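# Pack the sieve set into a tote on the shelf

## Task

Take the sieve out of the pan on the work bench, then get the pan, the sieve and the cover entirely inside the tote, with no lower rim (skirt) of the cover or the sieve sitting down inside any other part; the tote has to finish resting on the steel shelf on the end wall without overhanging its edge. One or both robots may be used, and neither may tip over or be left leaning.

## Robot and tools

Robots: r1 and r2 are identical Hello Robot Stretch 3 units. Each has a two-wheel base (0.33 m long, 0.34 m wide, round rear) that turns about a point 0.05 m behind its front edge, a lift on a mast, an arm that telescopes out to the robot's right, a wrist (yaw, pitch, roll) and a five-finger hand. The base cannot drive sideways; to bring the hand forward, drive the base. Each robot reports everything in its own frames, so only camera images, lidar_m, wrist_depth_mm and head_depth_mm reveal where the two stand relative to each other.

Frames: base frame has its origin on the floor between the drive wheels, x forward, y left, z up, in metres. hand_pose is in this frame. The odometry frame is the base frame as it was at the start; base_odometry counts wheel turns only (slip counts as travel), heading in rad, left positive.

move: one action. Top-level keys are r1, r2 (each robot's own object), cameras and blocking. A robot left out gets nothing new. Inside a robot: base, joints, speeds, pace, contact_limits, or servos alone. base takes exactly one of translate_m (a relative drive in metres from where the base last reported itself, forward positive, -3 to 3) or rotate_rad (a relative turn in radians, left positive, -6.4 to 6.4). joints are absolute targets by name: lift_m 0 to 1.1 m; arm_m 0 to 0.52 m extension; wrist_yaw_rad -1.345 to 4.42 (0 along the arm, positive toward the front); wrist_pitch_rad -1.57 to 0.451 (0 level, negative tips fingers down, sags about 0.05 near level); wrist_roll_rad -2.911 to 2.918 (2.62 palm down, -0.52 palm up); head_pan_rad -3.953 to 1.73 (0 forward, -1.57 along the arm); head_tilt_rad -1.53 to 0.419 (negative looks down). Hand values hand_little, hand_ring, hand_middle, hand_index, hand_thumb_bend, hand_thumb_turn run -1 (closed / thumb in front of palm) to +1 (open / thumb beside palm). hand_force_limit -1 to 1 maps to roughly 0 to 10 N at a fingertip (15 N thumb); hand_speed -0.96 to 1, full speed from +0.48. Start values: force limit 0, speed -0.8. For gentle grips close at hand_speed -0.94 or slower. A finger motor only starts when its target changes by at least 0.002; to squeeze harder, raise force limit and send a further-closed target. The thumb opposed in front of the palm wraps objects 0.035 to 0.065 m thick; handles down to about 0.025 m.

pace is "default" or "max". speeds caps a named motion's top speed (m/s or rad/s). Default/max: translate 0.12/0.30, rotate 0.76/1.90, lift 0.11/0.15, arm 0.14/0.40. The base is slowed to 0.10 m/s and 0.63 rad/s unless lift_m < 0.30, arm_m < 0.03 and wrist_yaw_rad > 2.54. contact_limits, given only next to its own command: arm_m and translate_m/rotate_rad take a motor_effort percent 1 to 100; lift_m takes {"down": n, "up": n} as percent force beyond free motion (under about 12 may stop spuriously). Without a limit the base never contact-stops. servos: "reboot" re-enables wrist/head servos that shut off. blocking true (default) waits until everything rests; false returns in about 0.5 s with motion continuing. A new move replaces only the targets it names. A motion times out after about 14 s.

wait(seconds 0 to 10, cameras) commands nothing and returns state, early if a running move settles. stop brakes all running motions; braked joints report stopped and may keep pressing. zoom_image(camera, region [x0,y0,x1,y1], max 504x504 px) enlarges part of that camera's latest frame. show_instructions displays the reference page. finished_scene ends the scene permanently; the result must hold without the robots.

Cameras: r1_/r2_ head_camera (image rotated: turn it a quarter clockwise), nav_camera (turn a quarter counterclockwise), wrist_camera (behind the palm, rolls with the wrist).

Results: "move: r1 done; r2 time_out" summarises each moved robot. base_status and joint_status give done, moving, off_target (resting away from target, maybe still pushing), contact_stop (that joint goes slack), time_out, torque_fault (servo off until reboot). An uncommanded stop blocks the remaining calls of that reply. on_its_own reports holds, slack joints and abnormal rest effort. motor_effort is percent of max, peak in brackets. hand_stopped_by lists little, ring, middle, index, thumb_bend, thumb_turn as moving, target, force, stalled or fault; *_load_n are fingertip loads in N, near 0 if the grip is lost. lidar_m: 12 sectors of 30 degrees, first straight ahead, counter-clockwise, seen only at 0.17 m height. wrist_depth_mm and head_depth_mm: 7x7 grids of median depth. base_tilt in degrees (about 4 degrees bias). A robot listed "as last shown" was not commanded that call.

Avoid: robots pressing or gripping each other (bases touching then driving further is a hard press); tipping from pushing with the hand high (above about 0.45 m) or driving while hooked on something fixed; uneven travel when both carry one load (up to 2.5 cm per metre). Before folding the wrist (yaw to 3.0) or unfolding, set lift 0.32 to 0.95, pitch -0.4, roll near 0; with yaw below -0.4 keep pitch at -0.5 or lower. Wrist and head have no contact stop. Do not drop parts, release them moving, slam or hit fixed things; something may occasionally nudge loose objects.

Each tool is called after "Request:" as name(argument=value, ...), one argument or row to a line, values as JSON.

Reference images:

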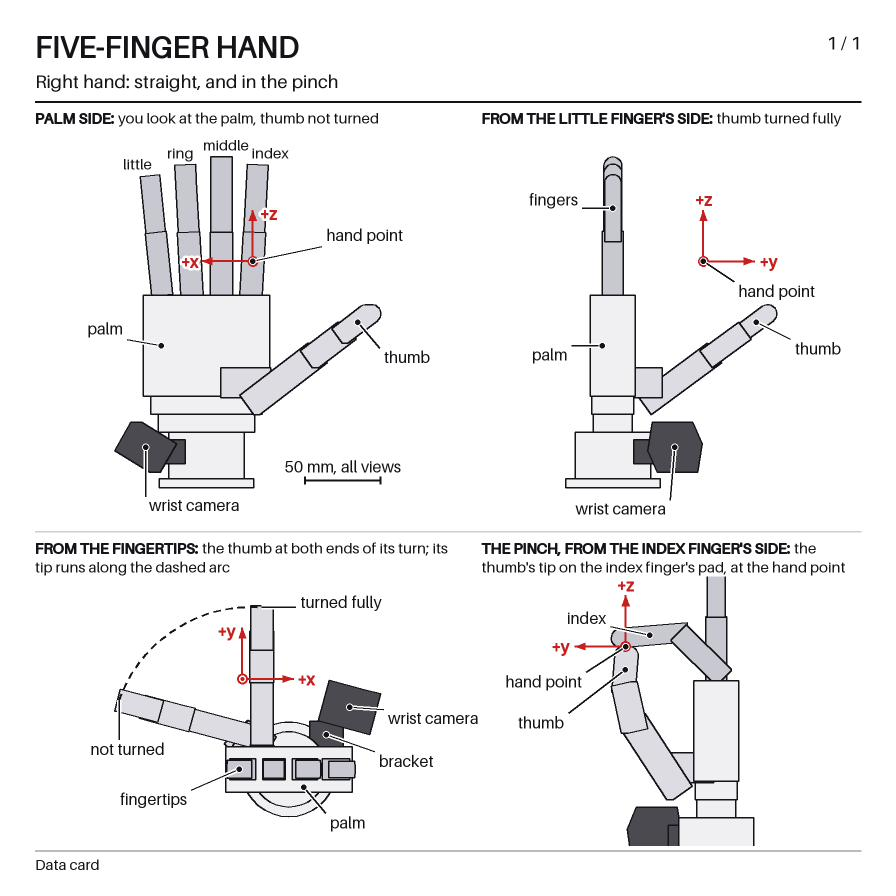

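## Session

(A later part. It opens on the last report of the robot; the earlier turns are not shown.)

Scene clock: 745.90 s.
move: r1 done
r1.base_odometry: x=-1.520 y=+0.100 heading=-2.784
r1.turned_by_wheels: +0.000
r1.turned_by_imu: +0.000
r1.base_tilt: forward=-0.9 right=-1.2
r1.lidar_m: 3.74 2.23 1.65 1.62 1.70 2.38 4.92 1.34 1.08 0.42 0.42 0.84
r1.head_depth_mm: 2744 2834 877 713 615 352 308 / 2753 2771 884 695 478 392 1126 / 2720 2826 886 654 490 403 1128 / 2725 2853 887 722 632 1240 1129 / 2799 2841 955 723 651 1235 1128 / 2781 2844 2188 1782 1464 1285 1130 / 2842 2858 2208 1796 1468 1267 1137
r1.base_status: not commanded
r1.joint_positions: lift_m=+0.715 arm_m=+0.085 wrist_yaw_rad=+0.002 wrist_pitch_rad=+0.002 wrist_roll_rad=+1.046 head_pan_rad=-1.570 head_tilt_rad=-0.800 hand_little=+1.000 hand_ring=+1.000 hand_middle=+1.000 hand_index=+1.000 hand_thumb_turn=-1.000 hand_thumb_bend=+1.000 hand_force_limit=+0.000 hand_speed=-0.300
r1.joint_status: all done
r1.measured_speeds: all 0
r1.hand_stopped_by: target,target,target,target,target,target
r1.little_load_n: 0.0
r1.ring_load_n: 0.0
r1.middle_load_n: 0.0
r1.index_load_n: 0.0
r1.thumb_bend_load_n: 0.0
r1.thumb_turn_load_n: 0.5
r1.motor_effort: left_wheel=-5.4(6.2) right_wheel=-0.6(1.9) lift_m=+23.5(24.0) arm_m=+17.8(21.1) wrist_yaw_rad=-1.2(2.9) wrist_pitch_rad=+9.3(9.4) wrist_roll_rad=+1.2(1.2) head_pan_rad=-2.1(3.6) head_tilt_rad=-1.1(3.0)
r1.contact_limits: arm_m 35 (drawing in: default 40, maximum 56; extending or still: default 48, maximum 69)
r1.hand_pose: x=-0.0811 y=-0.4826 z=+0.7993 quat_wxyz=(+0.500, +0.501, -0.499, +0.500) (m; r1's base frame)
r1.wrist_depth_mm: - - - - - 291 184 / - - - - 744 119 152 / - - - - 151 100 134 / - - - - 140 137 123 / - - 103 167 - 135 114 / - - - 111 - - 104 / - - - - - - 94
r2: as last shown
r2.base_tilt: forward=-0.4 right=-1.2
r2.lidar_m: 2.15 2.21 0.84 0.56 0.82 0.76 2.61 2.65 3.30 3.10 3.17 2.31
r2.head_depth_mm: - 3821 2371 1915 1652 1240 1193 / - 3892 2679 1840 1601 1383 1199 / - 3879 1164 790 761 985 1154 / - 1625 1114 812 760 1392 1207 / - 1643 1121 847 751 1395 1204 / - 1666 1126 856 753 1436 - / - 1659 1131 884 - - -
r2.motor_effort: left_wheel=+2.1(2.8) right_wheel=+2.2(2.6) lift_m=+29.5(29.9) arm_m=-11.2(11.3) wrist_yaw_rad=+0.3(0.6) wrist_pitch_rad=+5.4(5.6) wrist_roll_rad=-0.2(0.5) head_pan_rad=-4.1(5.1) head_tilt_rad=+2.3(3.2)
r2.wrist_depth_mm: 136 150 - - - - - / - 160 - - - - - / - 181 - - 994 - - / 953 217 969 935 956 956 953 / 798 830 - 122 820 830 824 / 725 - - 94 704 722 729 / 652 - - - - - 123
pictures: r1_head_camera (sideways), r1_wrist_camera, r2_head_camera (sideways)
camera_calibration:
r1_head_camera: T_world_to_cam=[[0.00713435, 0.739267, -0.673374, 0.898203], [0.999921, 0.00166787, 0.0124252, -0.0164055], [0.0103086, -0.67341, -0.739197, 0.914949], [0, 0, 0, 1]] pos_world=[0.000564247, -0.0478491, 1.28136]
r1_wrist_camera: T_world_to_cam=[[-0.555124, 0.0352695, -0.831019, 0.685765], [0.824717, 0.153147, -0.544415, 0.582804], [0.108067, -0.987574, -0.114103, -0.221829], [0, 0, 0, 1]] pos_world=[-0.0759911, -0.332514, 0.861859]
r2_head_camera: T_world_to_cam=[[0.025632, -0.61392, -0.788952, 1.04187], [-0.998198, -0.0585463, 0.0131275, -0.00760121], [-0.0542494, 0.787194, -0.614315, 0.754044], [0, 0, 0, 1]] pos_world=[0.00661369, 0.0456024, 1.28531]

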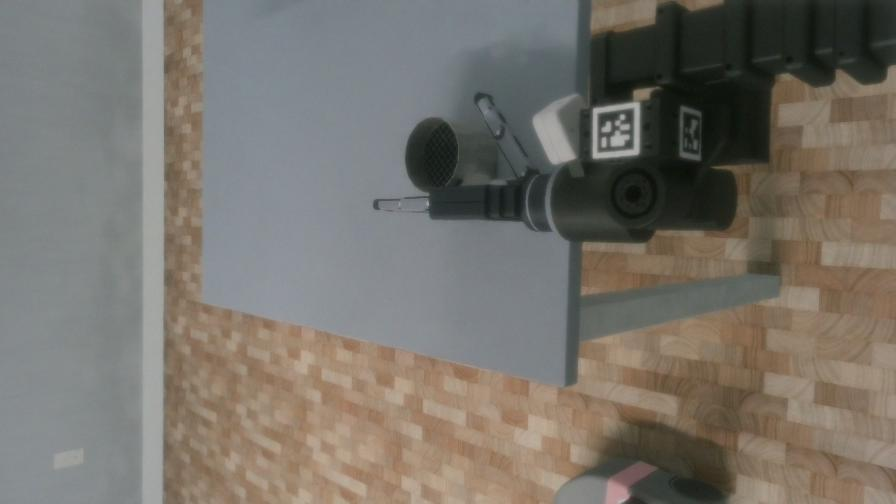

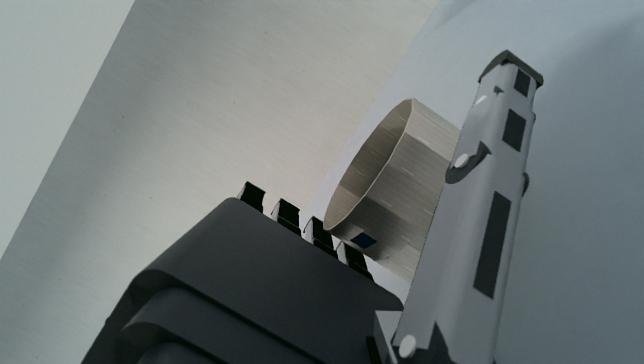

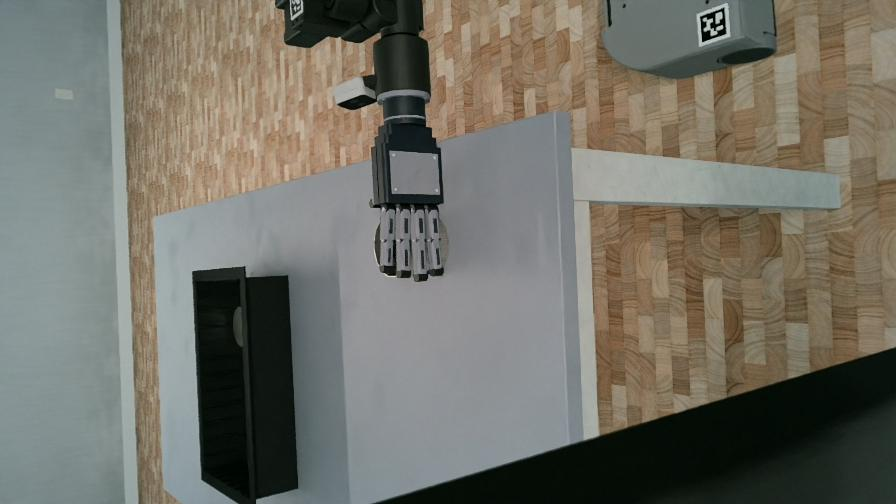

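Request:
move(
  r1={"joints": {"lift_m": 0.727}},
)

Request:
move(
  r1={"joints": {"arm_m": 0.112}, "speeds": {"arm_m": 0.03}, "contact_limits": {"arm_m": 33}},
  cameras=["r1_head_camera","r1_wrist_camera","r2_head_camera"],
)

Request:
zoom_image(
  camera="r2_head_camera",
  region=[360, 150, 500, 330],
)

Request:
zoom_image(
  camera="r1_head_camera",
  region=[340, 60, 560, 240],
)

Request:
zoom_image(
  camera="r1_wrist_camera",
  region=[230, 30, 630, 330],
)

Scene clock: 783.80 s.
move: r1 done
r1.base_odometry: x=-1.520 y=+0.100 heading=-2.784
r1.turned_by_wheels: +0.000
r1.turned_by_imu: -0.001
r1.base_tilt: forward=-0.9 right=-1.1
r1.lidar_m: 3.74 2.22 1.65 1.62 1.70 2.38 4.93 1.34 1.08 0.42 0.42 0.83
r1.head_depth_mm: 2734 2800 879 708 618 340 300 / 2733 2842 885 697 468 384 1123 / 2794 2837 889 648 477 411 1124 / 2731 2847 886 720 622 1257 1123 / 2764 2846 957 721 654 1239 1131 / 2780 2875 2201 1769 1459 1289 1130 / 2818 2862 2186 1763 1466 1258 1142
r1.base_status: not commanded
r1.joint_positions: lift_m=+0.727 arm_m=+0.085 wrist_yaw_rad=+0.002 wrist_pitch_rad=+0.002 wrist_roll_rad=+1.046 head_pan_rad=-1.570 head_tilt_rad=-0.800 hand_little=+1.000 hand_ring=+1.000 hand_middle=+1.000 hand_index=+1.000 hand_thumb_turn=-1.000 hand_thumb_bend=+1.000 hand_force_limit=+0.000 hand_speed=-0.300
r1.joint_status: all done
r1.measured_speeds: all 0
r1.hand_stopped_by: target,target,target,target,target,target
r1.little_load_n: 0.0
r1.ring_load_n: 0.0
r1.middle_load_n: 0.0
r1.index_load_n: 0.0
r1.thumb_bend_load_n: 0.0
r1.thumb_turn_load_n: 0.0
r1.motor_effort: left_wheel=-5.7(6.2) right_wheel=-1.1(2.0) lift_m=+29.6(31.9) arm_m=+12.4(14.2) wrist_yaw_rad=-3.1(3.1) wrist_pitch_rad=+9.3(9.4) wrist_roll_rad=+0.9(1.1) head_pan_rad=-2.1(3.4) head_tilt_rad=-1.4(2.1)
r1.contact_limits: arm_m 35 (drawing in: default 40, maximum 56; extending or still: default 48, maximum 69)
r1.hand_pose: x=-0.0811 y=-0.4826 z=+0.8113 quat_wxyz=(+0.500, +0.501, -0.499, +0.500) (m; r1's base frame)
r1.wrist_depth_mm: - - - - - 302 196 / - - - - - 120 171 / - - - - 199 97 151 / - - - - 218 158 142 / - - 103 187 - 149 126 / - - - 111 - 136 115 / - - - - - 126 108
r2: as last shown
r2.base_tilt: forward=-0.4 right=-1.1
r2.lidar_m: 2.14 2.20 0.84 0.56 0.82 0.76 2.61 2.65 3.30 3.10 3.17 2.31
r2.head_depth_mm: - 3760 820 1913 1644 1251 1197 / - 3900 2665 1911 1603 1395 1188 / - 3882 1162 791 763 984 1160 / - 1628 1112 794 757 1399 1199 / - 1638 1125 847 748 1395 1208 / - 1650 1132 856 752 1439 - / - 1685 1138 893 - - -
r2.middle_load_n: 0.5
r2.motor_effort: left_wheel=+2.2(2.6) right_wheel=+2.1(2.4) lift_m=+29.2(29.8) arm_m=-12.5(12.7) wrist_yaw_rad=-0.1(0.4) wrist_pitch_rad=+5.6(5.7) wrist_roll_rad=-0.3(0.5) head_pan_rad=-4.3(4.7) head_tilt_rad=+2.4(3.1)
r2.wrist_depth_mm: 136 150 - - - - - / - 160 - - - - - / - 181 - - - - - / 951 217 955 932 951 946 954 / 799 820 - 122 825 837 832 / 725 - - 94 709 721 720 / 652 - - - - - 123
pictures: none

Scene clock: 785.20 s.
move: r1 done
r1.base_odometry: x=-1.520 y=+0.100 heading=-2.784
r1.turned_by_wheels: +0.000
r1.turned_by_imu: +0.000
r1.base_tilt: forward=-0.9 right=-1.2
r1.lidar_m: 3.74 2.23 1.64 1.61 1.69 2.38 4.91 1.34 1.08 0.42 0.42 0.84
r1.head_depth_mm: 2772 2828 882 714 600 335 301 / 2724 2839 880 688 399 407 1125 / 2739 2878 886 633 406 1210 1126 / 2747 2889 888 722 622 1254 1130 / 2746 2834 957 722 654 1240 1126 / 2782 2917 2196 1786 1458 1288 1135 / 2816 2868 2226 1769 1463 1269 1133
r1.base_status: not commanded
r1.joint_positions: lift_m=+0.727 arm_m=+0.112 wrist_yaw_rad=+0.002 wrist_pitch_rad=+0.002 wrist_roll_rad=+1.046 head_pan_rad=-1.570 head_tilt_rad=-0.800 hand_little=+1.000 hand_ring=+1.000 hand_middle=+1.000 hand_index=+1.000 hand_thumb_turn=-1.000 hand_thumb_bend=+1.000 hand_force_limit=+0.000 hand_speed=-0.300
r1.joint_status: all done
r1.measured_speeds: all 0
r1.hand_stopped_by: target,target,target,target,target,target
r1.little_load_n: 0.0
r1.ring_load_n: 0.0
r1.middle_load_n: 0.0
r1.index_load_n: 0.0
r1.thumb_bend_load_n: 0.0
r1.thumb_turn_load_n: 0.0
r1.motor_effort: left_wheel=-6.0(6.1) right_wheel=-1.0(1.5) lift_m=+28.1(29.6) arm_m=+18.2(21.8) wrist_yaw_rad=-1.0(3.0) wrist_pitch_rad=+9.3(9.4) wrist_roll_rad=+1.0(1.2) head_pan_rad=-2.5(3.4) head_tilt_rad=-1.6(2.3)
r1.contact_limits: arm_m 33 (drawing in: default 40, maximum 56; extending or still: default 48, maximum 69)
r1.hand_pose: x=-0.0811 y=-0.5096 z=+0.8113 quat_wxyz=(+0.500, +0.501, -0.499, +0.500) (m; r1's base frame)
r1.wrist_depth_mm: - - - - - 300 194 / - - - - - 119 171 / - - - - 185 97 152 / - - - - 192 123 136 / - - 103 180 - 119 121 / - - - 111 - 120 117 / - - - - - 126 108
r2: as last shown
r2.base_tilt: forward=-0.3 right=-1.1
r2.lidar_m: 2.15 2.20 0.84 0.56 0.82 0.76 2.61 2.65 3.32 3.10 3.17 2.31
r2.head_depth_mm: - 3843 759 1917 1655 1235 1195 / - 3781 2658 1912 1611 1389 1188 / - 3961 1162 793 764 984 1154 / - 1636 1113 793 756 1396 1206 / - 1646 1118 825 750 1404 1206 / - 1654 1131 859 750 1432 - / - 1671 1138 893 - - -
r2.middle_load_n: 0.0
r2.motor_effort: left_wheel=+1.9(2.7) right_wheel=+2.3(2.4) lift_m=+29.6(29.8) arm_m=-12.2(12.7) wrist_yaw_rad=+0.0(0.5) wrist_pitch_rad=+5.5(5.7) wrist_roll_rad=-0.3(0.5) head_pan_rad=-2.8(4.8) head_tilt_rad=+2.7(3.1)
r2.wrist_depth_mm: 136 149 - - - - - / - 160 - - - - - / - 181 - - - - - / 948 217 965 916 941 967 947 / 804 823 - 122 826 824 825 / 737 - - 94 714 721 722 / 652 - - - - - 123
pictures: r1_head_camera (sideways), r1_wrist_camera, r2_head_camera (sideways)
camera_calibration:
r1_head_camera: T_world_to_cam=[[0.00713435, 0.739267, -0.673374, 0.898203], [0.999921, 0.00166787, 0.0124252, -0.0164055], [0.0103086, -0.67341, -0.739197, 0.914949], [0, 0, 0, 1]] pos_world=[0.000564247, -0.0478491, 1.28136]
r1_wrist_camera: T_world_to_cam=[[-0.555124, 0.0352695, -0.831019, 0.696689], [0.824717, 0.153147, -0.544415, 0.593472], [0.108067, -0.987574, -0.114103, -0.247124], [0, 0, 0, 1]] pos_world=[-0.0759911, -0.359514, 0.873859]
r2_head_camera: T_world_to_cam=[[0.025632, -0.61392, -0.788952, 1.04187], [-0.998198, -0.0585463, 0.0131275, -0.00760121], [-0.0542494, 0.787194, -0.614315, 0.754044], [0, 0, 0, 1]] pos_world=[0.00661369, 0.0456024, 1.28531]

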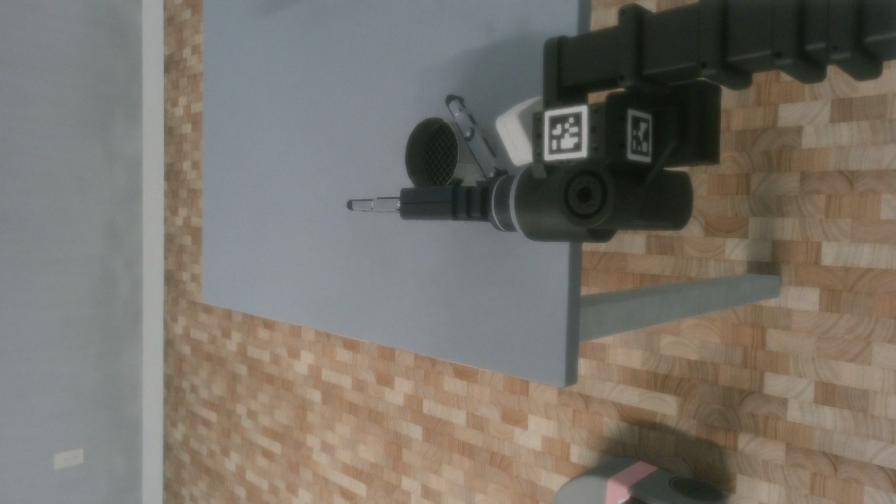

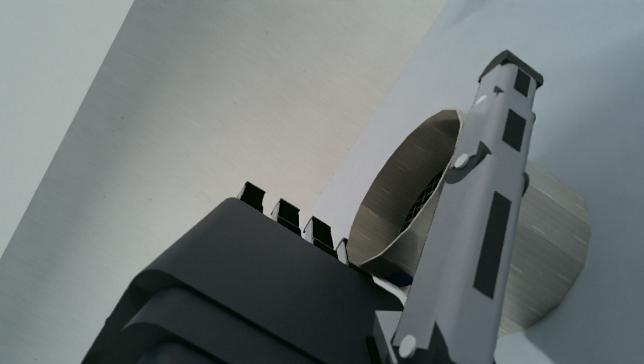

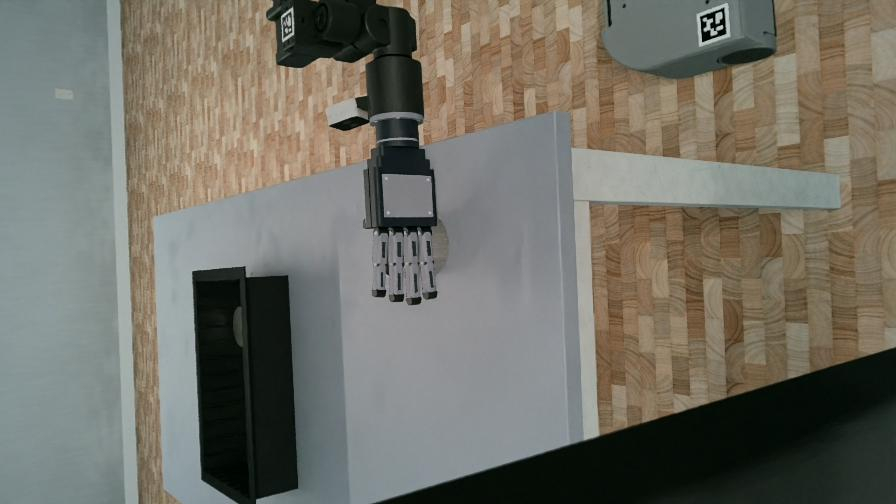

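Scaled by 2.800 from the camera's 896x504 image, which has a finer 1280x720 frame.

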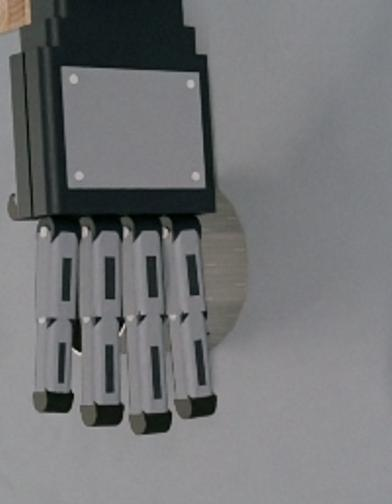

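Scaled by 2.291 from the camera's 896x504 image, which has a finer 1280x720 frame.

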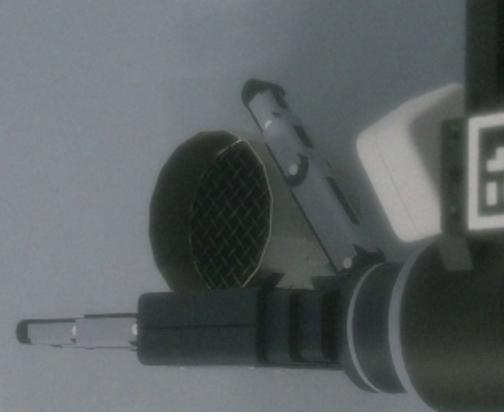

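Scaled by 1.260.

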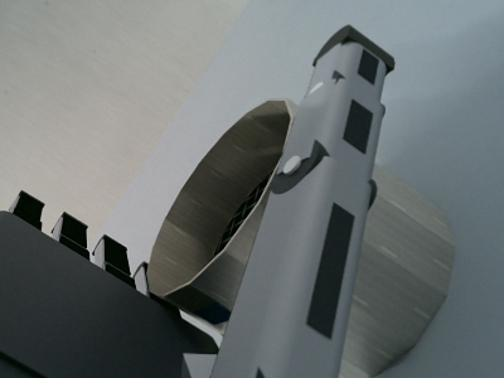

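Request:
move(
  r1={"joints": {"hand_index": 0.25, "hand_speed": -0.8, "hand_force_limit": -0.7}},
  cameras=["r1_head_camera","r1_wrist_camera"],
)

Request:
zoom_image(
  camera="r1_wrist_camera",
  region=[230, 30, 630, 330],
)

Request:
zoom_image(
  camera="r1_head_camera",
  region=[340, 60, 560, 240],
)

Scene clock: 803.87 s.
move: r1 off_target
r1.base_odometry: x=-1.520 y=+0.100 heading=-2.784
r1.turned_by_wheels: +0.000
r1.turned_by_imu: -0.001
r1.base_tilt: forward=-1.0 right=-1.2
r1.lidar_m: 3.75 2.23 1.64 1.62 1.69 2.38 4.91 1.35 1.09 0.42 0.42 0.84
r1.head_depth_mm: 2730 2785 878 714 601 335 301 / 2719 2809 887 688 399 408 1120 / 2681 2807 887 623 406 1204 1124 / 2788 2835 890 721 621 1261 1127 / 2747 2867 957 723 652 1236 1133 / 2790 2894 2214 1788 1452 1288 1135 / 2816 2866 2202 1772 1462 1260 1133
r1.base_status: not commanded
r1.joint_positions: lift_m=+0.727 arm_m=+0.112 wrist_yaw_rad=+0.002 wrist_pitch_rad=+0.002 wrist_roll_rad=+1.047 head_pan_rad=-1.570 head_tilt_rad=-0.800 hand_little=+1.000 hand_ring=+1.000 hand_middle=+1.000 hand_index=+0.282 hand_thumb_turn=-1.000 hand_thumb_bend=+1.000 hand_force_limit=-0.700 hand_speed=-0.800
r1.joint_status: hand_index off_target (ended at +0.282, target +0.250); the others done
r1.measured_speeds: all 0
r1.hand_stopped_by: target,target,target,force,target,target
r1.little_load_n: 0.0
r1.ring_load_n: 0.0
r1.middle_load_n: 0.0
r1.index_load_n: 6.0
r1.thumb_bend_load_n: 1.0
r1.thumb_turn_load_n: -0.5
r1.motor_effort: left_wheel=-5.6(6.3) right_wheel=-0.7(1.6) lift_m=+22.7(25.6) arm_m=+17.8(18.9) wrist_yaw_rad=-1.7(3.1) wrist_pitch_rad=+9.2(9.4) wrist_roll_rad=+0.7(1.3) head_pan_rad=-2.6(3.5) head_tilt_rad=-0.4(2.1)
r1.contact_limits: arm_m 33 (drawing in: default 40, maximum 56; extending or still: default 48, maximum 69)
r1.hand_pose: x=-0.0810 y=-0.5096 z=+0.8112 quat_wxyz=(+0.500, +0.500, -0.499, +0.501) (m; r1's base frame)
r1.wrist_depth_mm: - - - - - 300 195 / - - - - - 114 170 / - - - - 181 99 151 / - - - - 184 91 125 / - - 103 172 - 111 113 / - - - 111 - 115 113 / - - - - - 121 108
r2: as last shown
r2.base_tilt: forward=-0.4 right=-1.1
r2.lidar_m: 2.14 2.20 0.84 0.56 0.82 0.76 2.61 2.66 3.33 3.09 3.16 2.32
r2.head_depth_mm: - 3866 764 1909 1647 1239 1200 / - 3857 2676 1921 1617 1389 1203 / - 3949 1151 790 763 983 1154 / - 1633 1114 794 758 1395 1208 / - 1640 1122 851 750 1404 1210 / - 1646 1126 856 752 1441 - / - 1677 1133 888 - - -
r2.motor_effort: left_wheel=+2.0(2.6) right_wheel=+2.4(2.6) lift_m=+29.5(30.0) arm_m=-12.7(12.8) wrist_yaw_rad=+0.2(0.9) wrist_pitch_rad=+5.5(5.6) wrist_roll_rad=-0.3(0.5) head_pan_rad=-4.0(4.9) head_tilt_rad=+2.6(3.2)
r2.wrist_depth_mm: 136 150 - - - - - / - 160 - - - - - / - 181 - - - - - / 957 217 960 916 964 954 966 / 808 826 - 122 829 819 829 / 731 - - 94 711 721 736 / 646 - - - - - 123
pictures: r1_head_camera (sideways), r1_wrist_camera
camera_calibration:
r1_head_camera: T_world_to_cam=[[0.00713435, 0.739267, -0.673374, 0.898203], [0.999921, 0.00166787, 0.0124252, -0.0164055], [0.0103086, -0.67341, -0.739197, 0.914949], [0, 0, 0, 1]] pos_world=[0.000564247, -0.0478491, 1.28136]
r1_wrist_camera: T_world_to_cam=[[-0.554256, 0.0351907, -0.831602, 0.697233], [0.82526, 0.153323, -0.543542, 0.592814], [0.108376, -0.987549, -0.114022, -0.247164], [0, 0, 0, 1]] pos_world=[-0.0759934, -0.359514, 0.873857]

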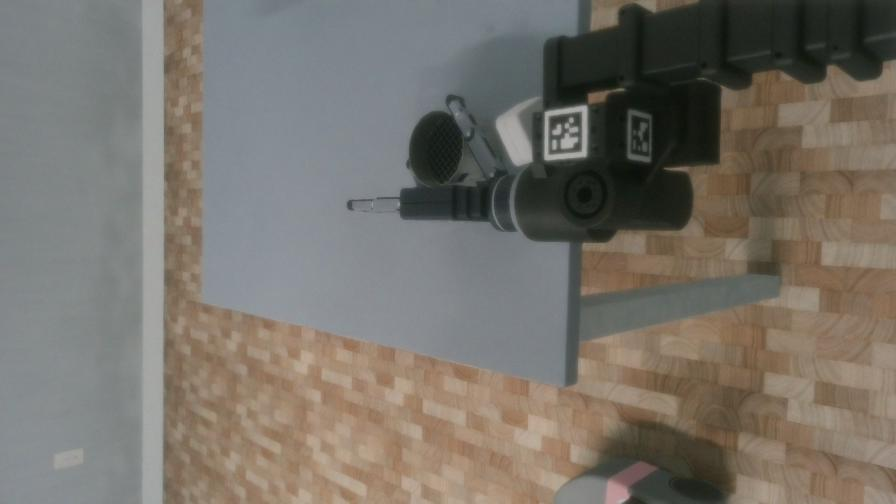

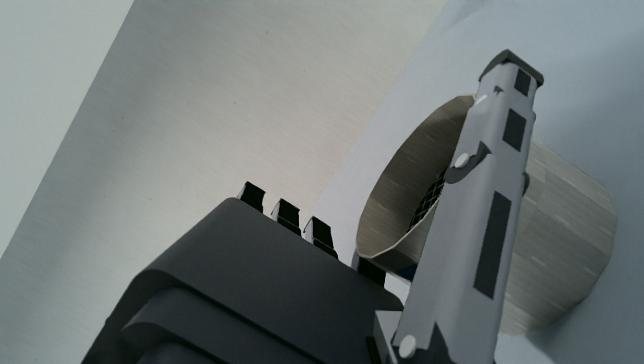

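Scaled by 1.260.

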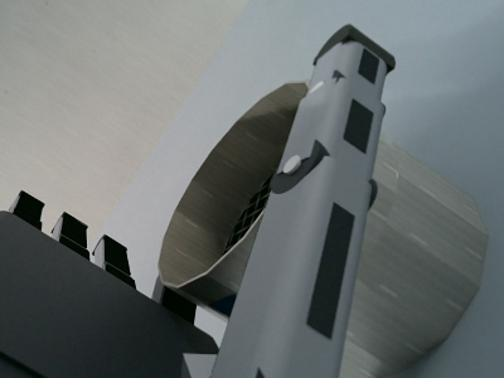

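Scaled by 2.291 from the camera's 896x504 image, which has a finer 1280x720 frame.

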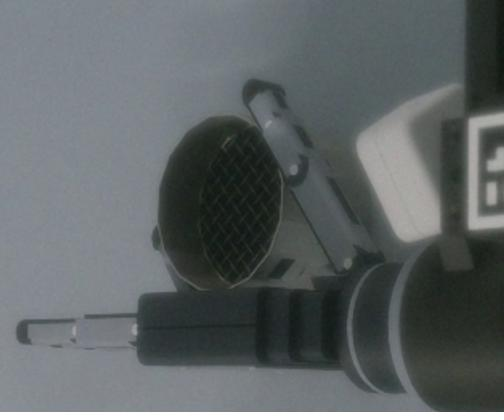

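Request:
move(
  r1={"joints": {"hand_thumb_bend": 0.5, "hand_speed": -0.85, "hand_force_limit": -0.4}},
  cameras=["r1_head_camera","r1_wrist_camera","r2_head_camera"],
)

Request:
zoom_image(
  camera="r1_wrist_camera",
  region=[230, 30, 630, 330],
)

Request:
zoom_image(
  camera="r1_head_camera",
  region=[340, 60, 560, 240],
)

Scene clock: 814.43 s.
move: r1 off_target
r1.base_odometry: x=-1.520 y=+0.100 heading=-2.784
r1.turned_by_wheels: +0.000
r1.turned_by_imu: -0.001
r1.base_tilt: forward=-0.9 right=-1.1
r1.lidar_m: 3.75 2.23 1.64 1.62 1.70 2.37 4.91 1.34 1.08 0.42 0.42 0.84
r1.head_depth_mm: 2695 2836 883 712 600 335 301 / 2748 2809 883 685 399 407 1125 / 2760 2804 885 623 406 1201 1125 / 2743 2835 886 719 623 1259 1135 / 2757 2856 956 723 652 1240 1130 / 2799 2879 2201 1784 1453 1289 1135 / 2827 2865 2205 1774 1459 1263 1139
r1.base_status: not commanded
r1.joint_positions: lift_m=+0.727 arm_m=+0.112 wrist_yaw_rad=+0.002 wrist_pitch_rad=+0.002 wrist_roll_rad=+1.047 head_pan_rad=-1.570 head_tilt_rad=-0.800 hand_little=+1.000 hand_ring=+1.000 hand_middle=+1.000 hand_index=+0.282 hand_thumb_turn=-1.000 hand_thumb_bend=+0.991 hand_force_limit=-0.400 hand_speed=-0.850
r1.joint_status: hand_thumb_bend off_target (ended at +0.991, target +0.500); the others done
r1.measured_speeds: all 0
r1.hand_stopped_by: target,target,target,force,force,target
r1.little_load_n: 0.0
r1.ring_load_n: 0.0
r1.middle_load_n: 0.0
r1.index_load_n: 6.5
r1.thumb_bend_load_n: 6.0
r1.thumb_turn_load_n: -0.5
r1.motor_effort: left_wheel=-4.6(6.3) right_wheel=-1.1(1.6) lift_m=+22.7(23.6) arm_m=+17.4(18.8) wrist_yaw_rad=-1.2(3.1) wrist_pitch_rad=+9.2(9.4) wrist_roll_rad=+0.5(0.9) head_pan_rad=-1.9(3.5) head_tilt_rad=+0.4(2.5)
r1.contact_limits: arm_m 33 (drawing in: default 40, maximum 56; extending or still: default 48, maximum 69)
r1.hand_pose: x=-0.0810 y=-0.5096 z=+0.8112 quat_wxyz=(+0.500, +0.500, -0.499, +0.501) (m; r1's base frame)
r1.wrist_depth_mm: - - - - - 301 195 / - - - - - 114 170 / - - - - 179 99 151 / - - - - 184 111 126 / - - 103 171 - 111 113 / - - - 111 - 116 113 / - - - - - 121 108
r2: as last shown
r2.turned_by_imu: -0.001
r2.base_tilt: forward=-0.4 right=-1.2
r2.lidar_m: 2.15 2.21 0.84 0.56 0.82 0.76 2.60 2.66 3.30 3.09 3.16 2.32
r2.head_depth_mm: - 3877 762 1907 1645 1245 1192 / - 3900 2653 1914 1611 1396 1194 / - 3921 1159 790 763 982 1155 / - 1624 1109 791 756 1401 1211 / - 1642 1123 852 748 1400 1214 / - 1655 1124 853 753 1440 - / - 1676 1135 887 - - -
r2.motor_effort: left_wheel=+2.5(2.6) right_wheel=+2.3(2.5) lift_m=+29.3(30.0) arm_m=-12.3(12.9) wrist_yaw_rad=+0.3(0.8) wrist_pitch_rad=+5.4(5.7) wrist_roll_rad=-0.3(0.5) head_pan_rad=-3.9(4.9) head_tilt_rad=+2.1(3.1)
r2.wrist_depth_mm: 136 150 - - - - - / - 160 - - - - - / - 181 - - - - - / 965 217 969 937 941 950 959 / 808 825 - 122 824 819 832 / 720 - - 94 704 730 721 / 657 - - - - - 123
pictures: r1_head_camera (sideways), r1_wrist_camera, r2_head_camera (sideways)
camera_calibration:
r1_head_camera: T_world_to_cam=[[0.00713435, 0.739267, -0.673374, 0.898203], [0.999921, 0.00166787, 0.0124252, -0.0164055], [0.0103086, -0.67341, -0.739197, 0.914949], [0, 0, 0, 1]] pos_world=[0.000564247, -0.0478491, 1.28136]
r1_wrist_camera: T_world_to_cam=[[-0.554256, 0.0351907, -0.831602, 0.697233], [0.82526, 0.153323, -0.543542, 0.592814], [0.108376, -0.987549, -0.114022, -0.247164], [0, 0, 0, 1]] pos_world=[-0.0759934, -0.359514, 0.873857]
r2_head_camera: T_world_to_cam=[[0.025632, -0.61392, -0.788952, 1.04187], [-0.998198, -0.0585463, 0.0131275, -0.00760121], [-0.0542494, 0.787194, -0.614315, 0.754044], [0, 0, 0, 1]] pos_world=[0.00661369, 0.0456024, 1.28531]

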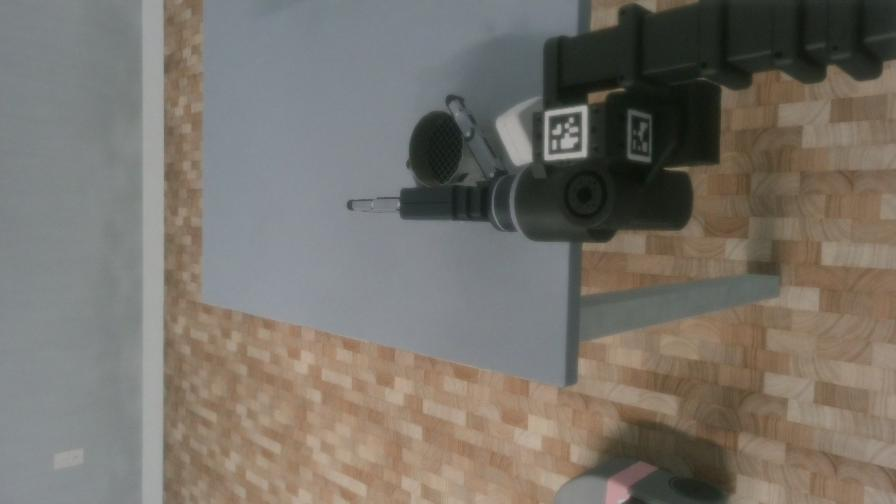

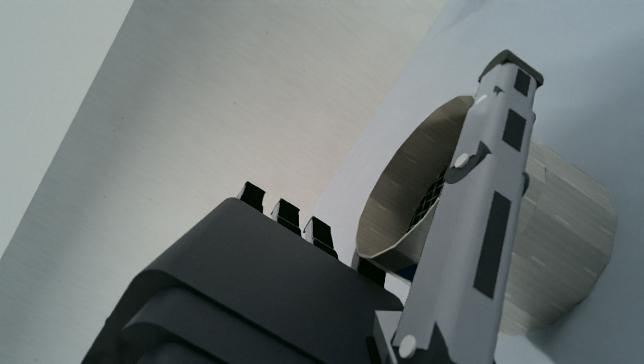

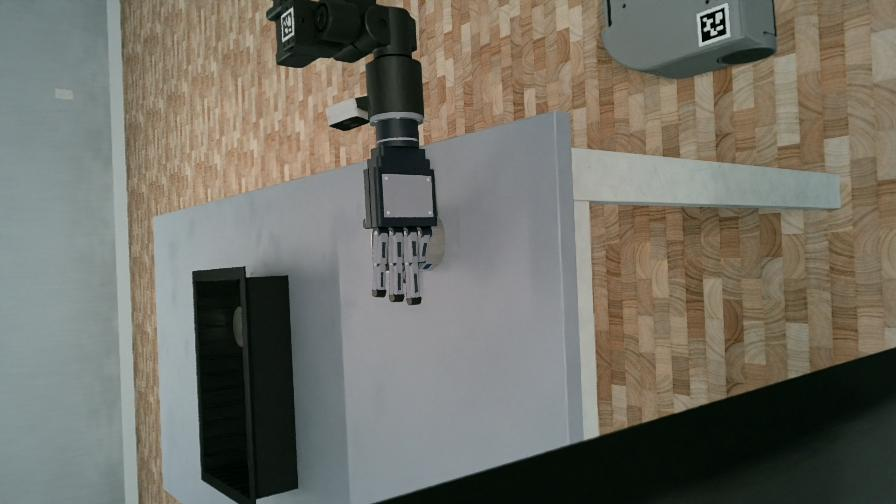

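Scaled by 1.260.

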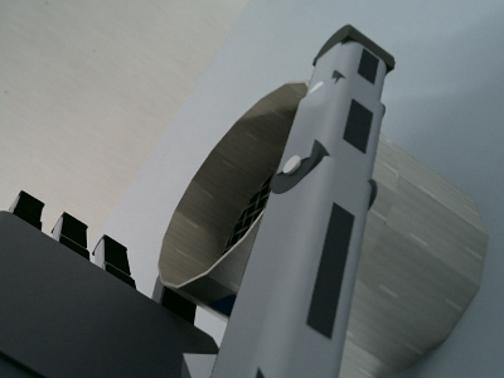

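Scaled by 2.291 from the camera's 896x504 image, which has a finer 1280x720 frame.

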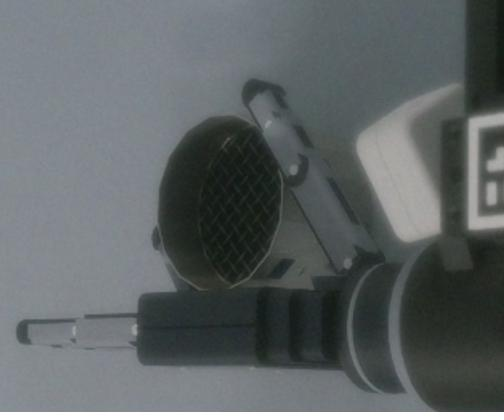

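Request:
move(
  r1={"joints": {"lift_m": 0.765}, "speeds": {"lift_m": 0.03}},
  cameras=["r1_head_camera","r1_wrist_camera","r2_head_camera"],
)

Request:
zoom_image(
  camera="r1_wrist_camera",
  region=[230, 30, 630, 330],
)

Request:
zoom_image(
  camera="r2_head_camera",
  region=[340, 150, 480, 330],
)

Scene clock: 821.40 s.
move: r1 done
r1.base_odometry: x=-1.520 y=+0.100 heading=-2.784
r1.turned_by_wheels: +0.000
r1.turned_by_imu: -0.001
r1.base_tilt: forward=-0.9 right=-1.2
r1.lidar_m: 3.74 2.23 1.64 1.62 1.70 2.37 4.91 1.34 1.08 0.42 0.42 0.83
r1.head_depth_mm: 2728 2772 878 711 352 307 1065 / 2712 2811 880 654 361 1203 1120 / 2748 2834 882 535 381 1230 1118 / 2730 2873 890 719 634 1275 1131 / 2822 2856 951 725 650 1230 1130 / 2804 2875 2174 1773 1469 1295 1136 / 2814 2869 2182 1779 1465 1266 1132
r1.base_status: not commanded
r1.joint_positions: lift_m=+0.765 arm_m=+0.112 wrist_yaw_rad=+0.002 wrist_pitch_rad=-0.005 wrist_roll_rad=+1.049 head_pan_rad=-1.570 head_tilt_rad=-0.800 hand_little=+1.000 hand_ring=+1.000 hand_middle=+1.000 hand_index=+0.282 hand_thumb_turn=-1.000 hand_thumb_bend=+0.991 hand_force_limit=-0.400 hand_speed=-0.850
r1.joint_status: all done
r1.measured_speeds: all 0
r1.hand_stopped_by: target,target,target,force,force,target
r1.little_load_n: 0.0
r1.ring_load_n: 0.0
r1.middle_load_n: 0.0
r1.index_load_n: 6.5
r1.thumb_bend_load_n: 6.0
r1.thumb_turn_load_n: -0.5
r1.motor_effort: left_wheel=-5.1(6.2) right_wheel=-0.5(1.8) lift_m=+29.9(35.0) arm_m=+17.4(18.2) wrist_yaw_rad=-2.1(2.9) wrist_pitch_rad=+10.4(10.7) wrist_roll_rad=-0.1(0.7) head_pan_rad=-2.8(2.9) head_tilt_rad=+1.2(2.7)
r1.contact_limits: arm_m 33 (drawing in: default 40, maximum 56; extending or still: default 48, maximum 69)
r1.hand_pose: x=-0.0810 y=-0.5093 z=+0.8474 quat_wxyz=(+0.498, +0.501, -0.501, +0.499) (m; r1's base frame)
r1.wrist_depth_mm: - - - - - 362 259 / - - - - - 114 226 / - - - - 182 100 202 / - - - - 185 111 160 / - - 103 171 - 112 119 / - - - 110 - - 116 / - - - - - 147 120
r2: as last shown
r2.turned_by_imu: +0.000
r2.base_tilt: forward=-0.3 right=-1.1
r2.lidar_m: 2.14 2.21 0.84 0.56 0.82 0.76 2.61 2.65 3.32 3.10 3.14 2.31
r2.head_depth_mm: - 3796 744 2027 1651 1240 1189 / - 3909 2598 1987 1615 1390 1189 / - 3854 1159 813 760 985 1159 / - 1630 1113 817 756 1401 1201 / - 1626 1122 851 750 1405 1199 / - 1665 1123 857 751 1431 - / - 1665 1132 889 - - -
r2.motor_effort: left_wheel=+2.1(2.8) right_wheel=+2.3(2.6) lift_m=+29.8(29.8) arm_m=-12.4(12.9) wrist_yaw_rad=-0.2(0.7) wrist_pitch_rad=+5.4(5.8) wrist_roll_rad=-0.3(0.5) head_pan_rad=-4.0(4.7) head_tilt_rad=+2.6(3.1)
r2.wrist_depth_mm: 136 150 - - - - - / - 160 - - - - - / - 181 - - - - - / 960 217 939 932 950 945 952 / 798 824 - 122 818 816 831 / 720 - - 94 712 722 726 / 648 - - - - - 124
pictures: r1_head_camera (sideways), r1_wrist_camera, r2_head_camera (sideways)
camera_calibration:
r1_head_camera: T_world_to_cam=[[0.00713435, 0.739267, -0.673374, 0.898203], [0.999921, 0.00166787, 0.0124252, -0.0164055], [0.0103086, -0.67341, -0.739197, 0.914949], [0, 0, 0, 1]] pos_world=[0.000564247, -0.0478491, 1.28136]
r1_wrist_camera: T_world_to_cam=[[-0.552465, 0.0405243, -0.832551, 0.731067], [0.826422, 0.156847, -0.540764, 0.611854], [0.108669, -0.986791, -0.120143, -0.237069], [0, 0, 0, 1]] pos_world=[-0.075999, -0.359532, 0.911037]
r2_head_camera: T_world_to_cam=[[0.025632, -0.61392, -0.788952, 1.04187], [-0.998198, -0.0585463, 0.0131275, -0.00760121], [-0.0542494, 0.787194, -0.614315, 0.754044], [0, 0, 0, 1]] pos_world=[0.00661369, 0.0456024, 1.28531]

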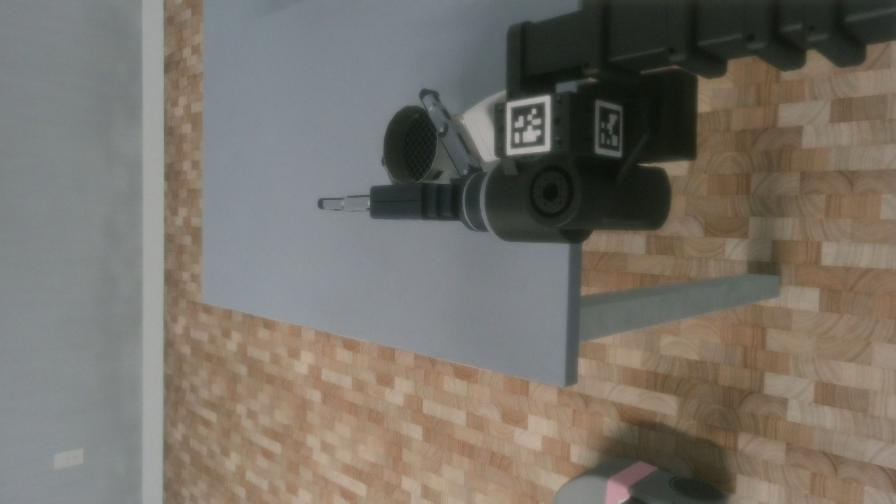

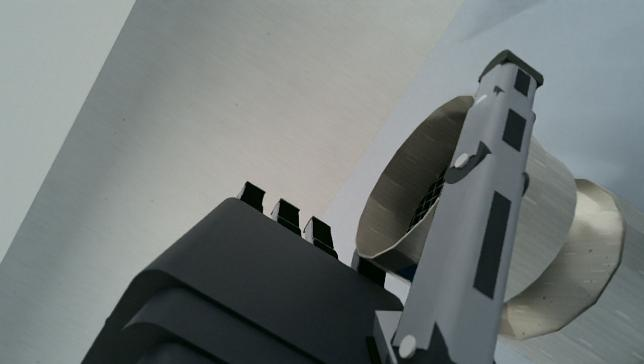

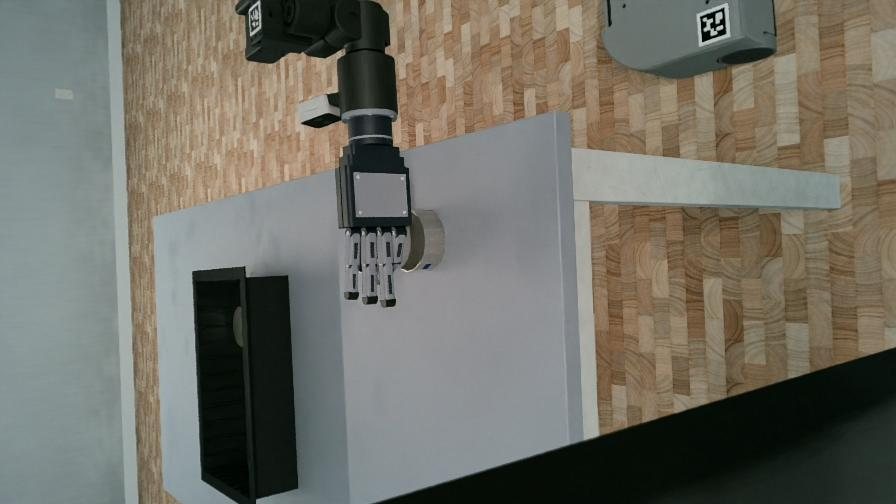

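Scaled by 1.260.

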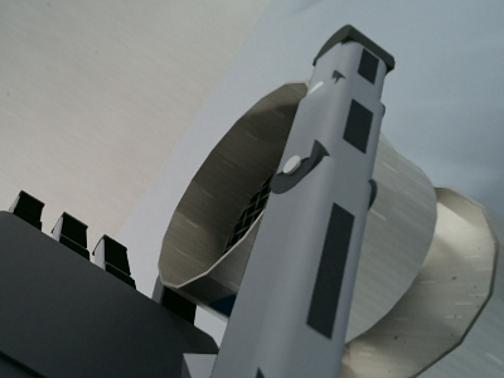

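Scaled by 2.800 from the camera's 896x504 image, which has a finer 1280x720 frame.

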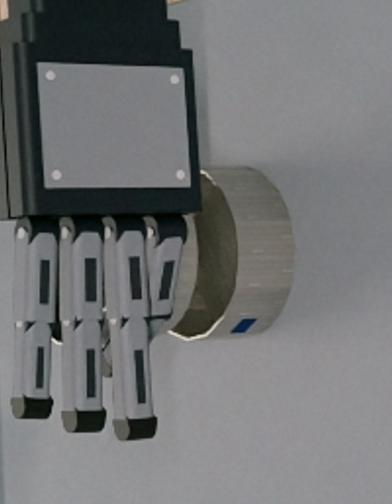

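Request:
move(
  r1={"joints": {"lift_m": 0.98, "head_pan_rad": -2.0, "head_tilt_rad": -0.6}, "speeds": {"lift_m": 0.08}},
)

Request:
move(
  r1={"base": {"translate_m": -0.58}},
  cameras=["r1_head_camera","r1_wrist_camera","r2_head_camera"],
)

Scene clock: 845.80 s.
move: r1 done
r1.base_odometry: x=-1.520 y=+0.100 heading=-2.784
r1.turned_by_wheels: +0.000
r1.turned_by_imu: -0.001
r1.base_tilt: forward=-1.0 right=-1.2
r1.lidar_m: 3.75 2.22 1.65 1.62 1.69 2.38 4.92 1.34 1.08 0.42 0.42 0.84
r1.head_depth_mm: 3220 3525 1143 1039 - - 1188 / 3069 3449 1163 - - 1358 1207 / 2938 3256 3436 - 698 1355 1203 / 2854 3143 3340 - 681 642 1219 / 2758 3004 3240 - 658 624 1216 / 2642 2913 - - - 594 1220 / 2537 2786 2976 - 684 595 673
r1.base_status: not commanded
r1.joint_positions: lift_m=+0.980 arm_m=+0.112 wrist_yaw_rad=+0.002 wrist_pitch_rad=-0.006 wrist_roll_rad=+1.049 head_pan_rad=-2.002 head_tilt_rad=-0.598 hand_little=+1.000 hand_ring=+1.000 hand_middle=+1.000 hand_index=+0.282 hand_thumb_turn=-1.000 hand_thumb_bend=+0.991 hand_force_limit=-0.400 hand_speed=-0.850
r1.joint_status: all done
r1.measured_speeds: all 0
r1.hand_stopped_by: target,target,target,force,force,target
r1.little_load_n: 0.0
r1.ring_load_n: 0.0
r1.middle_load_n: 0.0
r1.index_load_n: 6.0
r1.thumb_bend_load_n: 6.0
r1.thumb_turn_load_n: -0.5
r1.motor_effort: left_wheel=-5.4(6.2) right_wheel=-1.0(1.7) lift_m=+30.2(34.6) arm_m=+16.3(17.8) wrist_yaw_rad=-1.3(3.0) wrist_pitch_rad=+10.8(10.9) wrist_roll_rad=-0.2(0.3) head_pan_rad=+2.7(4.2) head_tilt_rad=+0.4(5.5)
r1.contact_limits: arm_m 33 (drawing in: default 40, maximum 56; extending or still: default 48, maximum 69)
r1.hand_pose: x=-0.0810 y=-0.5092 z=+1.0620 quat_wxyz=(+0.497, +0.502, -0.502, +0.499) (m; r1's base frame)
r1.wrist_depth_mm: - - - - - - 764 / - - - - - 114 - / - - - - 181 97 - / - - - - 185 111 - / - - 103 171 - 112 373 / - - - 111 - - 366 / - - - - - - 356
r2.base_odometry: x=+1.052 y=-1.469 heading=-0.949
r2.turned_by_wheels: +0.000
r2.turned_by_imu: -0.001
r2.base_tilt: forward=-0.4 right=-1.1
r2.lidar_m: 2.15 2.20 0.84 0.56 0.82 0.76 2.61 2.65 3.33 3.11 3.16 2.31
r2.head_depth_mm: - 619 2663 2045 1643 1239 1193 / - 642 2687 2052 1614 1392 1188 / - 629 1219 847 765 978 1163 / - 644 1111 846 756 1388 1198 / - 1377 1121 852 752 1399 1209 / - 1657 1131 854 750 1433 - / - 1676 1131 891 - - -
r2.base_status: not commanded
r2.joint_positions: lift_m=+0.587 arm_m=+0.000 wrist_yaw_rad=+2.885 wrist_pitch_rad=-0.617 wrist_roll_rad=+0.000 head_pan_rad=+1.650 head_tilt_rad=-0.650 hand_little=+1.000 hand_ring=+1.000 hand_middle=+1.000 hand_index=+1.000 hand_thumb_turn=+1.000 hand_thumb_bend=+1.000 hand_force_limit=+0.000 hand_speed=-0.800
r2.joint_status: not commanded
r2.measured_speeds: all 0
r2.hand_stopped_by: target,target,target,target,target,target
r2.little_load_n: 0.0
r2.ring_load_n: 0.5
r2.middle_load_n: 0.0
r2.index_load_n: 0.0
r2.thumb_bend_load_n: 0.0
r2.thumb_turn_load_n: 0.0
r2.motor_effort: left_wheel=+2.1(2.6) right_wheel=+1.9(2.5) lift_m=+28.9(29.9) arm_m=-12.3(12.8) wrist_yaw_rad=-0.4(0.8) wrist_pitch_rad=+5.6(5.6) wrist_roll_rad=-0.3(0.5) head_pan_rad=-2.7(5.2) head_tilt_rad=+2.5(3.2)
r2.hand_pose: x=+0.0876 y=+0.0469 z=+0.5903 quat_wxyz=(-0.061, +0.338, +0.822, +0.455) (m; r2's base frame)
r2.wrist_depth_mm: 136 149 - - - - - / - 160 - - - - - / - 181 - - 993 - - / 951 217 975 932 960 946 966 / 800 821 - 122 831 835 819 / 731 - - 94 712 723 724 / 653 - - - - - 123
pictures: none

Scene clock: 852.73 s.
move: r1 done
r1.base_odometry: x=-0.977 y=+0.303 heading=-2.784
r1.turned_by_wheels: +0.000
r1.turned_by_imu: -0.001
r1.base_tilt: forward=-1.0 right=-1.4
r1.lidar_m: 4.32 2.23 1.68 1.64 1.71 2.40 4.34 0.81 1.07 1.03 1.08 0.78
r1.head_depth_mm: 3168 3612 3083 1040 - - 1187 / 3070 3397 3317 - - 1356 1206 / 2924 3304 3462 - 698 1326 1206 / 2859 3179 3355 - 679 620 1216 / 2717 2995 3188 - 679 606 1223 / 2631 2894 - - - 593 1193 / 2562 2779 2958 - 635 595 1169
r1.base_status: done
r1.joint_positions: lift_m=+0.980 arm_m=+0.112 wrist_yaw_rad=+0.001 wrist_pitch_rad=-0.006 wrist_roll_rad=+1.049 head_pan_rad=-2.000 head_tilt_rad=-0.600 hand_little=+1.000 hand_ring=+1.000 hand_middle=+1.000 hand_index=+0.282 hand_thumb_turn=-1.000 hand_thumb_bend=+0.991 hand_force_limit=-0.400 hand_speed=-0.850
r1.joint_status: not commanded
r1.measured_speeds: all 0
r1.hand_stopped_by: target,target,target,force,force,target
r1.little_load_n: 0.0
r1.ring_load_n: 0.0
r1.middle_load_n: 0.0
r1.index_load_n: 6.0
r1.thumb_bend_load_n: 6.0
r1.thumb_turn_load_n: -0.5
r1.motor_effort: left_wheel=-4.3(13.7) right_wheel=-1.1(5.4) lift_m=+30.7(31.5) arm_m=+16.8(17.7) wrist_yaw_rad=-1.7(3.0) wrist_pitch_rad=+10.8(11.0) wrist_roll_rad=-0.1(0.3) head_pan_rad=+2.5(3.8) head_tilt_rad=-3.5(6.3)
r1.contact_limits: arm_m 33 (drawing in: default 40, maximum 56; extending or still: default 48, maximum 69)
r1.hand_pose: x=-0.0810 y=-0.5092 z=+1.0620 quat_wxyz=(+0.497, +0.502, -0.502, +0.499) (m; r1's base frame)
r1.wrist_depth_mm: - - - - - - 735 / - - - - - 114 - / - - - - 181 97 - / - - - - 184 111 122 / - - 103 172 - 112 292 / - - - 111 - - 327 / - - - - - - -
r2: as last shown
r2.base_tilt: forward=-0.3 right=-1.1
r2.lidar_m: 2.14 2.20 1.33 0.56 0.82 0.76 2.61 2.65 3.29 3.10 3.18 2.31
r2.head_depth_mm: - 3862 2655 1764 1661 1386 1191 / - 3895 2674 1801 1617 1391 1193 / - 3898 1224 846 761 984 1151 / 1121 1634 1115 842 759 1398 1204 / - 1641 1127 853 750 1400 1209 / - 1657 1126 860 750 1439 - / - 1670 1133 888 - - -
r2.ring_load_n: 0.0
r2.thumb_turn_load_n: 0.5
r2.motor_effort: left_wheel=+2.3(2.7) right_wheel=+1.9(2.6) lift_m=+28.9(30.0) arm_m=-12.3(12.9) wrist_yaw_rad=+0.3(0.8) wrist_pitch_rad=+5.5(5.7) wrist_roll_rad=-0.4(0.6) head_pan_rad=-4.7(5.0) head_tilt_rad=+3.0(3.1)
r2.wrist_depth_mm: 136 150 - - - - - / - 159 - - - - - / - 181 - - - - - / 944 218 952 935 946 952 952 / 798 820 - 122 825 820 824 / 723 - - 94 716 726 728 / 650 - - - - - 123
pictures: r1_head_camera (sideways), r1_wrist_camera, r2_head_camera (sideways)
camera_calibration:
r1_head_camera: T_world_to_cam=[[0.252566, 0.533441, -0.807249, 1.07121], [0.910647, -0.413012, 0.0119926, -0.0152914], [-0.327006, -0.738147, -0.590089, 0.723085], [0, 0, 0, 1]] pos_world=[-0.0201743, -0.0440018, 1.29161]
r1_wrist_camera: T_world_to_cam=[[-0.552468, 0.0421819, -0.832466, 0.910424], [0.826472, 0.157452, -0.540512, 0.728084], [0.108273, -0.986625, -0.121849, -0.209293], [0, 0, 0, 1]] pos_world=[-0.0761, -0.359535, 1.12593]
r2_head_camera: T_world_to_cam=[[0.025632, -0.61392, -0.788952, 1.04187], [-0.998198, -0.0585463, 0.0131275, -0.00760121], [-0.0542494, 0.787194, -0.614315, 0.754044], [0, 0, 0, 1]] pos_world=[0.00661369, 0.0456024, 1.28531]

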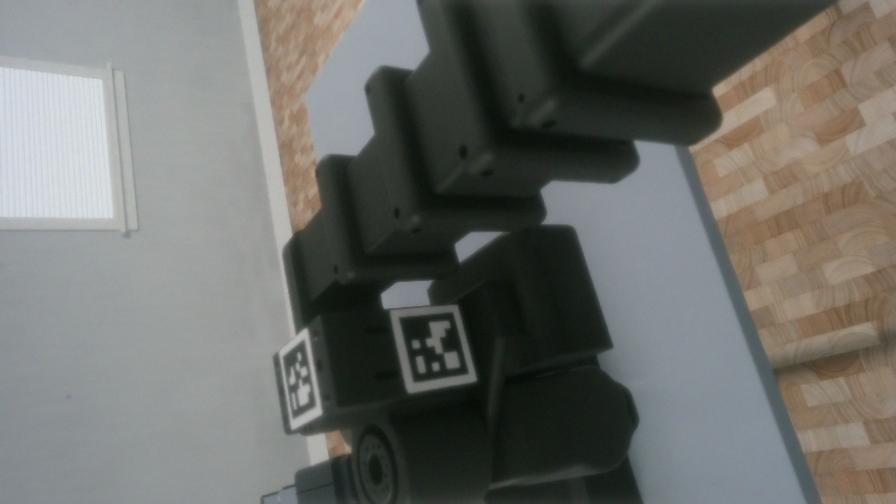

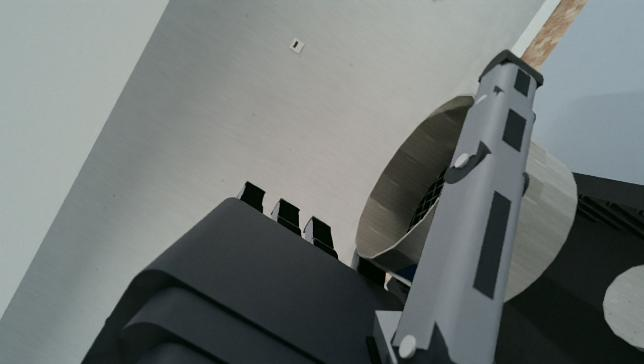

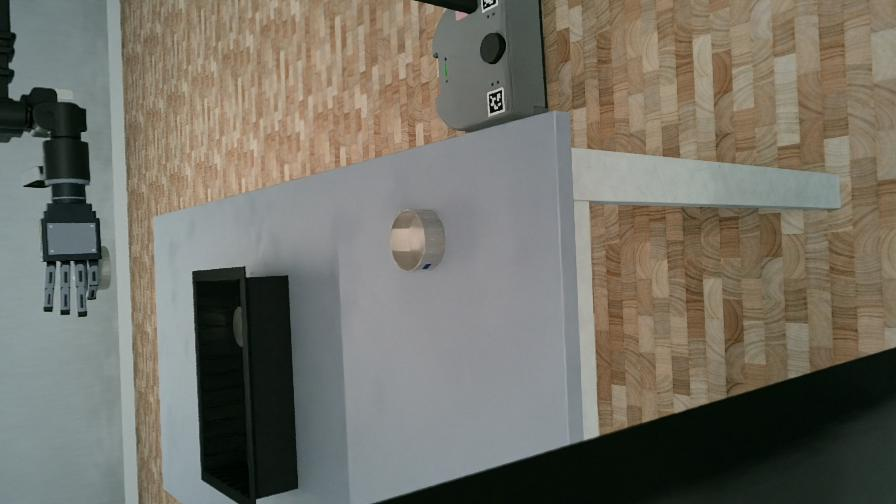

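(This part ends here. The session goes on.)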